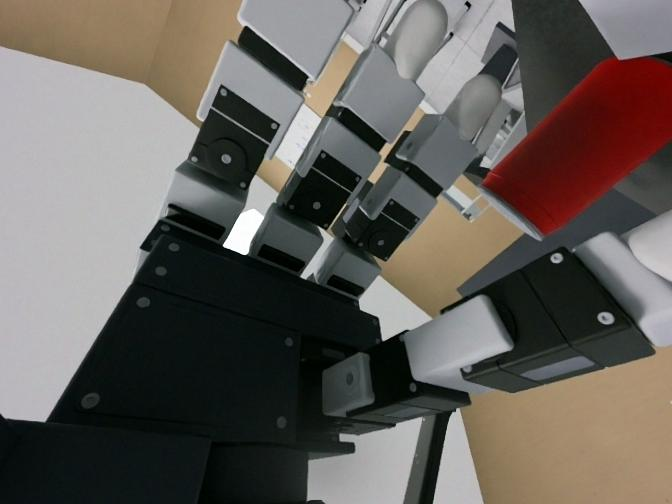

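Emit:
{"api": "move", "payload": {
  "arm1": {"target": [-1.004, -0.206, 0.682, 0.5360, -0.6388, 0.4228, -0.3548], "speed": 0.06},
  "arm3": {"target": [0.739, -0.689, 0.763, -0.5420, 0.6552, 0.4051, -0.3361], "speed": 0.06},
  "arm6": {"joints": {"hand_index_mcp": -0.3, "hand_middle_mcp": -0.3, "hand_thumb_mcp": 0.165, "hand_speed": -0.92}},
  "cameras": ["arm1_cam_wrist", "arm3_cam_wrist"]
}}

Scene clock: 3043.90 s.
Joint torques (N m): arm1=[-1.49 -19.9 8.18 1.48 0.92 0.04] | arm2=[0.5 -28.28 7.92 0.76 -0.82 -0.01] | arm3=[-0.32 -16.79 4.75 1.51 0.87 0.13] | arm4=[0.26 -21.71 8.99 -0.77 1.07 -0.11] | arm5=[0.56 -23.36 6.02 -0.09 -0.96 0.01] | arm6=[0.26 -22.48 7.97 2.3 -1.07 0.14]
Heat: arm1: hottest joint2_rad 52 °C; arm2: hottest joint2_rad 62 °C; arm3: hottest joint2_rad 47 °C; arm4: hottest joint2_rad 67 °C; arm5: hottest joint2_rad 64 °C; arm6: hottest joint2_rad 45 °C.
move: arm1 off_target; arm3 done; arm6 done
Joint velocities: within noise
arm1.joint_positions: joint1_rad=+0.141 joint2_rad=+2.547 joint3_rad=+1.643 joint4_rad=-0.205 joint5_rad=+1.367 joint6_rad=-2.073 hand_index_mcp=-0.203 hand_index_abd=+0.003 hand_index_pip=+0.578 hand_index_dip=+0.697 hand_middle_mcp=-0.209 hand_middle_abd=+0.190 hand_middle_pip=+0.577 hand_middle_dip=+0.698 hand_ring_mcp=+0.991 hand_ring_abd=-0.002 hand_ring_pip=+0.574 hand_ring_dip=+0.696 hand_thumb_cmc=-0.568 hand_thumb_axl=+0.679 hand_thumb_mcp=+0.224 hand_thumb_ipl=+0.170 hand_current_limit=+0.600 hand_speed=-0.600
arm1.joint_status: not commanded
arm1.hand_state: goal,goal,goal,goal,goal,goal,goal,goal,goal,goal,goal,goal,goal,goal,goal,goal
arm1.index_mcp_current_ma: -11
arm1.index_abd_current_ma: 8
arm1.index_pip_current_ma: 7
arm1.index_dip_current_ma: 2
arm1.middle_mcp_current_ma: -41
arm1.middle_abd_current_ma: -34
arm1.middle_pip_current_ma: 3
arm1.middle_dip_current_ma: 9
arm1.ring_mcp_current_ma: -41
arm1.ring_abd_current_ma: -5
arm1.ring_pip_current_ma: -7
arm1.ring_dip_current_ma: 0
arm1.thumb_cmc_current_ma: 9
arm1.thumb_axl_current_ma: 3
arm1.thumb_mcp_current_ma: -11
arm1.thumb_ipl_current_ma: 8
arm1.hand_goal_index_mcp: -0.200
arm1.hand_goal_index_abd: 0.000
arm1.hand_goal_index_pip: 0.576
arm1.hand_goal_index_dip: 0.696
arm1.hand_goal_middle_mcp: -0.200
arm1.hand_goal_middle_abd: 0.200
arm1.hand_goal_middle_pip: 0.576
arm1.hand_goal_middle_dip: 0.696
arm1.hand_goal_ring_mcp: 1.000
arm1.hand_goal_ring_abd: 0.000
arm1.hand_goal_ring_pip: 0.576
arm1.hand_goal_ring_dip: 0.696
arm1.hand_goal_thumb_cmc: -0.570
arm1.hand_goal_thumb_axl: 0.678
arm1.hand_goal_thumb_mcp: 0.226
arm1.hand_goal_thumb_ipl: 0.168
arm1.hand: x=-1.0058 y=-0.2236 z=+0.6827 quat_wxyz=(+0.528, -0.649, +0.410, -0.363) (m; scene frame)
arm1.hand_target: x=-1.0038 y=-0.2069 z=+0.6826 quat_wxyz=(+0.536, -0.639, +0.423, -0.355) (m; scene frame)
arm1.hand_status: off_target (0.018 m and 2.3 deg from the pose sent, 0.049 m and 1.7 deg at the start)
arm2, arm4, arm5: as last shown
arm3.joint_positions: joint1_rad=-1.848 joint2_rad=+2.200 joint3_rad=+1.140 joint4_rad=-0.035 joint5_rad=+1.361 joint6_rad=-2.082 hand_index_mcp=-0.206 hand_index_abd=+0.003 hand_index_pip=+0.577 hand_index_dip=+0.699 hand_middle_mcp=-0.205 hand_middle_abd=+0.003 hand_middle_pip=+0.578 hand_middle_dip=+0.699 hand_ring_mcp=-0.274 hand_ring_abd=-0.001 hand_ring_pip=+0.575 hand_ring_dip=+0.694 hand_thumb_cmc=-0.568 hand_thumb_axl=+0.676 hand_thumb_mcp=+0.223 hand_thumb_ipl=+0.170 hand_current_limit=+0.600 hand_speed=-0.600
arm3.joint_status: not commanded
arm3.hand_state: goal,goal,goal,goal,goal,goal,goal,goal,overload,goal,goal,goal,goal,goal,goal,goal
arm3.index_mcp_current_ma: -5
arm3.index_abd_current_ma: 1
arm3.index_pip_current_ma: 0
arm3.index_dip_current_ma: 1
arm3.middle_mcp_current_ma: -3
arm3.middle_abd_current_ma: 1
arm3.middle_pip_current_ma: 1
arm3.middle_dip_current_ma: 1
arm3.ring_mcp_current_ma: 0
arm3.ring_abd_current_ma: 0
arm3.ring_pip_current_ma: 0
arm3.ring_dip_current_ma: -1
arm3.thumb_cmc_current_ma: 1
arm3.thumb_axl_current_ma: -1
arm3.thumb_mcp_current_ma: -2
arm3.thumb_ipl_current_ma: 1
arm3.hand_goal_index_mcp: -0.200
arm3.hand_goal_index_abd: 0.000
arm3.hand_goal_index_pip: 0.576
arm3.hand_goal_index_dip: 0.696
arm3.hand_goal_middle_mcp: -0.200
arm3.hand_goal_middle_abd: 0.000
arm3.hand_goal_middle_pip: 0.576
arm3.hand_goal_middle_dip: 0.696
arm3.hand_goal_ring_mcp: 1.000
arm3.hand_goal_ring_abd: 0.000
arm3.hand_goal_ring_pip: 0.576
arm3.hand_goal_ring_dip: 0.696
arm3.hand_goal_thumb_cmc: -0.570
arm3.hand_goal_thumb_axl: 0.678
arm3.hand_goal_thumb_mcp: 0.226
arm3.hand_goal_thumb_ipl: 0.168
arm3.hand: x=+0.7400 y=-0.6840 z=+0.7635 quat_wxyz=(-0.546, +0.652, +0.413, -0.327) (m; scene frame)
arm3.hand_target: x=+0.7390 y=-0.6889 z=+0.7630 quat_wxyz=(-0.542, +0.655, +0.405, -0.336) (m; scene frame)
arm3.hand_status: done (0.005 m and 1.5 deg from the pose sent, 0.031 m and 0.5 deg at the start)
arm6.joint_positions: joint1_rad=-0.058 joint2_rad=+2.424 joint3_rad=+1.751 joint4_rad=-0.401 joint5_rad=-1.376 joint6_rad=+2.069 hand_index_mcp=-0.307 hand_index_abd=+0.005 hand_index_pip=+0.578 hand_index_dip=+0.698 hand_middle_mcp=-0.304 hand_middle_abd=+0.193 hand_middle_pip=+0.579 hand_middle_dip=+0.699 hand_ring_mcp=+0.988 hand_ring_abd=+0.002 hand_ring_pip=+0.574 hand_ring_dip=+0.696 hand_thumb_cmc=-0.572 hand_thumb_axl=+0.676 hand_thumb_mcp=+0.163 hand_thumb_ipl=+0.170 hand_current_limit=+0.600 hand_speed=-0.920
arm6.joint_status: all done
arm6.hand_state: goal,goal,goal,goal,goal,goal,goal,goal,goal,goal,goal,goal,goal,goal,goal,goal
arm6.index_mcp_current_ma: -10
arm6.index_abd_current_ma: 5
arm6.index_pip_current_ma: 2
arm6.index_dip_current_ma: 1
arm6.middle_mcp_current_ma: -5
arm6.middle_abd_current_ma: -8
arm6.middle_pip_current_ma: 3
arm6.middle_dip_current_ma: 3
arm6.ring_mcp_current_ma: -22
arm6.ring_abd_current_ma: 1
arm6.ring_pip_current_ma: -2
arm6.ring_dip_current_ma: 0
arm6.thumb_cmc_current_ma: -1
arm6.thumb_axl_current_ma: -2
arm6.thumb_mcp_current_ma: -5
arm6.thumb_ipl_current_ma: 3
arm6.hand_goal_index_mcp: -0.300
arm6.hand_goal_index_abd: 0.000
arm6.hand_goal_index_pip: 0.576
arm6.hand_goal_index_dip: 0.696
arm6.hand_goal_middle_mcp: -0.300
arm6.hand_goal_middle_abd: 0.200
arm6.hand_goal_middle_pip: 0.576
arm6.hand_goal_middle_dip: 0.696
arm6.hand_goal_ring_mcp: 1.000
arm6.hand_goal_ring_abd: 0.000
arm6.hand_goal_ring_pip: 0.576
arm6.hand_goal_ring_dip: 0.696
arm6.hand_goal_thumb_cmc: -0.570
arm6.hand_goal_thumb_axl: 0.678
arm6.hand_goal_thumb_mcp: 0.166
arm6.hand_goal_thumb_ipl: 0.168
arm6.hand: x=-1.8792 y=+0.4215 z=+0.7878 quat_wxyz=(-0.166, +0.185, +0.745, -0.619) (m; scene frame)
arm6.hand_target: x=-1.8818 y=+0.4199 z=+0.7811 quat_wxyz=(-0.168, +0.181, +0.745, -0.619) (m; scene frame)
arm6.hand_status: not commanded
pictures: arm1_cam_wrist, arm3_cam_wrist
camera_calibration:
arm1_cam_wrist: T_world_to_cam=[[-0.372266, 0.630791, -0.680824, 0.26667], [-0.778998, 0.186426, 0.598672, -1.1943], [0.50456, 0.753225, 0.421985, 0.508027], [0, 0, 0, 1]] pos_world=[-1.08742, -0.328223, 0.682171]
arm3_cam_wrist: T_world_to_cam=[[-0.20801, -0.762569, -0.612553, 0.129549], [0.355817, -0.642337, 0.67882, -1.26674], [-0.911113, -0.0767551, 0.404947, 0.441233], [0, 0, 0, 1]] pos_world=[0.879687, -0.681017, 0.760568]

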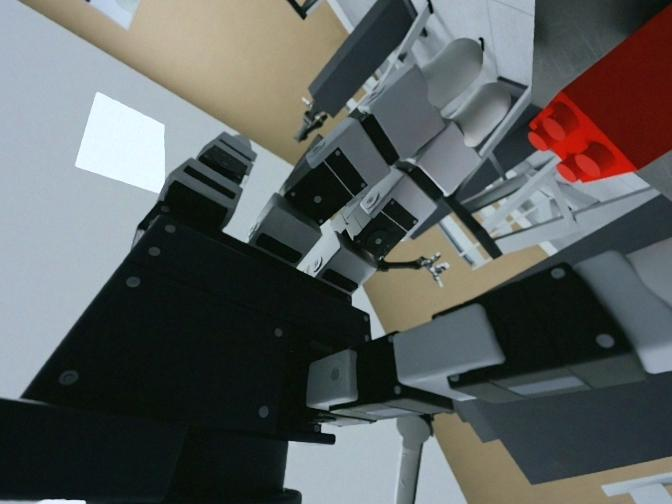

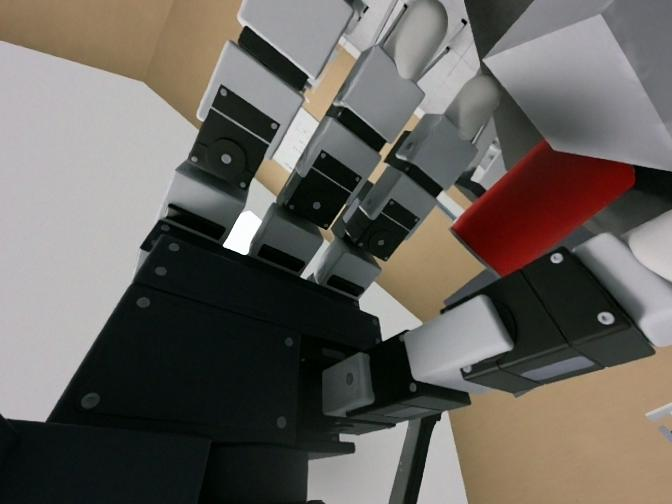

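Emit:
{"api": "zoom_image", "payload": {
  "camera": "arm3_cam_wrist",
  "region": [420, 0, 672, 189]
}}

Emit:
{"api": "move", "payload": {
  "arm6": {"target": [-1.8818, 0.4199, 1.0, -0.1680, 0.1810, 0.7451, -0.6195], "speed": 0.1, "joints": {"hand_index_mcp": -0.18, "hand_middle_mcp": -0.18, "hand_thumb_mcp": 0.24, "hand_speed": -0.8}},
  "arm1": {"target": [-1.004, -0.206, 0.655, 0.5360, -0.6388, 0.4228, -0.3548], "speed": 0.04},
  "cameras": ["arm1_cam_wrist"]
}}

Emit:
{"api": "zoom_image", "payload": {
  "camera": "arm1_cam_wrist",
  "region": [420, 0, 672, 189]
}}

Scaled by 2.000.

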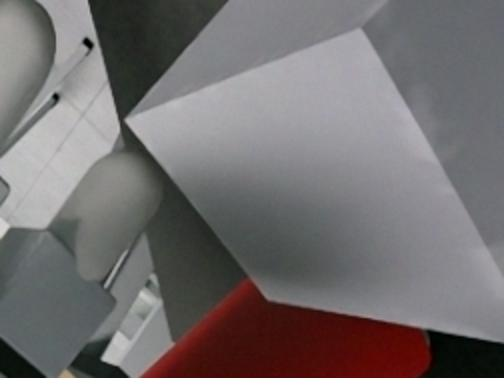

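Scene clock: 3058.13 s.
Joint torques (N m): arm1=[-1.44 -19.49 8.06 1.48 0.92 0.05] | arm2=[0.5 -28.34 7.91 0.79 -0.84 -0.01] | arm3=[0.03 -16.44 4.77 1.44 0.84 0.15] | arm4=[-0.09 -21.83 9.09 -0.73 1.09 -0.1] | arm5=[0.56 -23.36 6.02 -0.09 -0.96 0.01] | arm6=[-0.03 -24.53 13.04 1.01 -1.08 0.12]
Heat: arm1: hottest joint2_rad 55 °C; arm2: hottest joint2_rad 62 °C; arm3: hottest joint2_rad 48 °C; arm4: hottest joint2_rad 67 °C; arm5: hottest joint2_rad 64 °C; arm6: hottest joint2_rad 45 °C.
move: arm1 off_target; arm6 off_target
Joint velocities: within noise
arm1.joint_positions: joint1_rad=+0.141 joint2_rad=+2.599 joint3_rad=+1.675 joint4_rad=-0.180 joint5_rad=+1.367 joint6_rad=-2.073 hand_index_mcp=-0.203 hand_index_abd=+0.003 hand_index_pip=+0.578 hand_index_dip=+0.697 hand_middle_mcp=-0.209 hand_middle_abd=+0.190 hand_middle_pip=+0.577 hand_middle_dip=+0.698 hand_ring_mcp=+0.991 hand_ring_abd=-0.002 hand_ring_pip=+0.574 hand_ring_dip=+0.696 hand_thumb_cmc=-0.568 hand_thumb_axl=+0.679 hand_thumb_mcp=+0.224 hand_thumb_ipl=+0.170 hand_current_limit=+0.600 hand_speed=-0.600
arm1.joint_status: not commanded
arm1.hand_state: goal,goal,goal,goal,goal,goal,goal,goal,goal,goal,goal,goal,goal,goal,goal,goal
arm1.index_mcp_current_ma: -11
arm1.index_abd_current_ma: 8
arm1.index_pip_current_ma: 7
arm1.index_dip_current_ma: 2
arm1.middle_mcp_current_ma: -41
arm1.middle_abd_current_ma: -34
arm1.middle_pip_current_ma: 3
arm1.middle_dip_current_ma: 9
arm1.ring_mcp_current_ma: -41
arm1.ring_abd_current_ma: -5
arm1.ring_pip_current_ma: -7
arm1.ring_dip_current_ma: 0
arm1.thumb_cmc_current_ma: 9
arm1.thumb_axl_current_ma: 3
arm1.thumb_mcp_current_ma: -11
arm1.thumb_ipl_current_ma: 8
arm1.hand_goal_index_mcp: -0.200
arm1.hand_goal_index_abd: 0.000
arm1.hand_goal_index_pip: 0.576
arm1.hand_goal_index_dip: 0.696
arm1.hand_goal_middle_mcp: -0.200
arm1.hand_goal_middle_abd: 0.200
arm1.hand_goal_middle_pip: 0.576
arm1.hand_goal_middle_dip: 0.696
arm1.hand_goal_ring_mcp: 1.000
arm1.hand_goal_ring_abd: 0.000
arm1.hand_goal_ring_pip: 0.576
arm1.hand_goal_ring_dip: 0.696
arm1.hand_goal_thumb_cmc: -0.570
arm1.hand_goal_thumb_axl: 0.678
arm1.hand_goal_thumb_mcp: 0.226
arm1.hand_goal_thumb_ipl: 0.168
arm1.hand: x=-1.0065 y=-0.2213 z=+0.6597 quat_wxyz=(+0.530, -0.648, +0.411, -0.362) (m; scene frame)
arm1.hand_target: x=-1.0038 y=-0.2069 z=+0.6555 quat_wxyz=(+0.536, -0.639, +0.423, -0.355) (m; scene frame)
arm1.hand_status: off_target (0.016 m and 2.0 deg from the pose sent, 0.033 m and 2.3 deg at the start)
arm2, arm3, arm4, arm5: as last shown
arm6.joint_positions: joint1_rad=-0.058 joint2_rad=+2.171 joint3_rad=+1.808 joint4_rad=-0.768 joint5_rad=-1.378 joint6_rad=+2.069 hand_index_mcp=-0.189 hand_index_abd=+0.005 hand_index_pip=+0.577 hand_index_dip=+0.698 hand_middle_mcp=-0.187 hand_middle_abd=+0.193 hand_middle_pip=+0.579 hand_middle_dip=+0.699 hand_ring_mcp=+0.988 hand_ring_abd=+0.002 hand_ring_pip=+0.574 hand_ring_dip=+0.696 hand_thumb_cmc=-0.572 hand_thumb_axl=+0.676 hand_thumb_mcp=+0.236 hand_thumb_ipl=+0.170 hand_current_limit=+0.600 hand_speed=-0.800
arm6.joint_status: all done
arm6.hand_state: goal,goal,goal,goal,goal,goal,goal,goal,goal,goal,goal,goal,goal,goal,goal,goal
arm6.index_mcp_current_ma: -15
arm6.index_abd_current_ma: 5
arm6.index_pip_current_ma: 1
arm6.index_dip_current_ma: 1
arm6.middle_mcp_current_ma: -10
arm6.middle_abd_current_ma: -8
arm6.middle_pip_current_ma: 2
arm6.middle_dip_current_ma: 3
arm6.ring_mcp_current_ma: -22
arm6.ring_abd_current_ma: 1
arm6.ring_pip_current_ma: -2
arm6.ring_dip_current_ma: 0
arm6.thumb_cmc_current_ma: -1
arm6.thumb_axl_current_ma: -2
arm6.thumb_mcp_current_ma: -7
arm6.thumb_ipl_current_ma: 3
arm6.hand_goal_index_mcp: -0.180
arm6.hand_goal_index_abd: 0.000
arm6.hand_goal_index_pip: 0.576
arm6.hand_goal_index_dip: 0.696
arm6.hand_goal_middle_mcp: -0.180
arm6.hand_goal_middle_abd: 0.200
arm6.hand_goal_middle_pip: 0.576
arm6.hand_goal_middle_dip: 0.696
arm6.hand_goal_ring_mcp: 1.000
arm6.hand_goal_ring_abd: 0.000
arm6.hand_goal_ring_pip: 0.576
arm6.hand_goal_ring_dip: 0.696
arm6.hand_goal_thumb_cmc: -0.570
arm6.hand_goal_thumb_axl: 0.678
arm6.hand_goal_thumb_mcp: 0.240
arm6.hand_goal_thumb_ipl: 0.168
arm6.hand: x=-1.8673 y=+0.4141 z=+0.9657 quat_wxyz=(-0.145, +0.202, +0.742, -0.623) (m; scene frame)
arm6.hand_target: x=-1.8801 y=+0.4191 z=+1.0001 quat_wxyz=(-0.169, +0.181, +0.745, -0.620) (m; scene frame)
arm6.hand_status: off_target (0.038 m and 3.7 deg from the pose sent, 0.212 m and 0.5 deg at the start)
pictures: arm1_cam_wrist
camera_calibration:
arm1_cam_wrist: T_world_to_cam=[[-0.373332, 0.633979, -0.677269, 0.246667], [-0.778108, 0.183534, 0.600719, -1.18249], [0.505145, 0.751256, 0.424786, 0.514703], [0, 0, 0, 1]] pos_world=[-1.08802, -0.326029, 0.658765]

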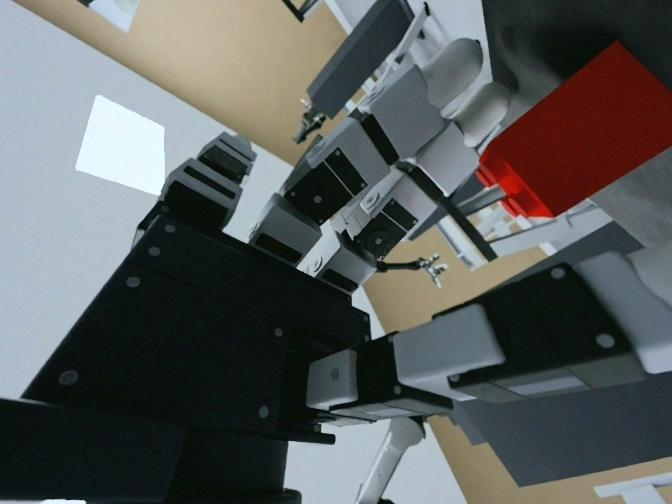

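Scaled by 2.000.

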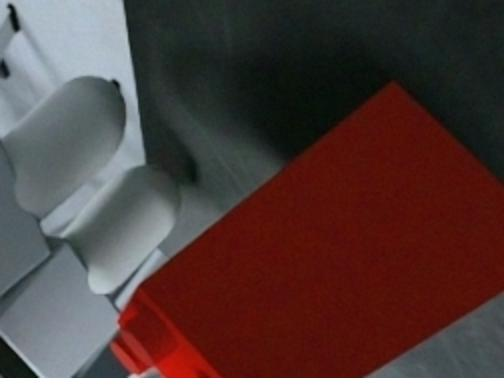

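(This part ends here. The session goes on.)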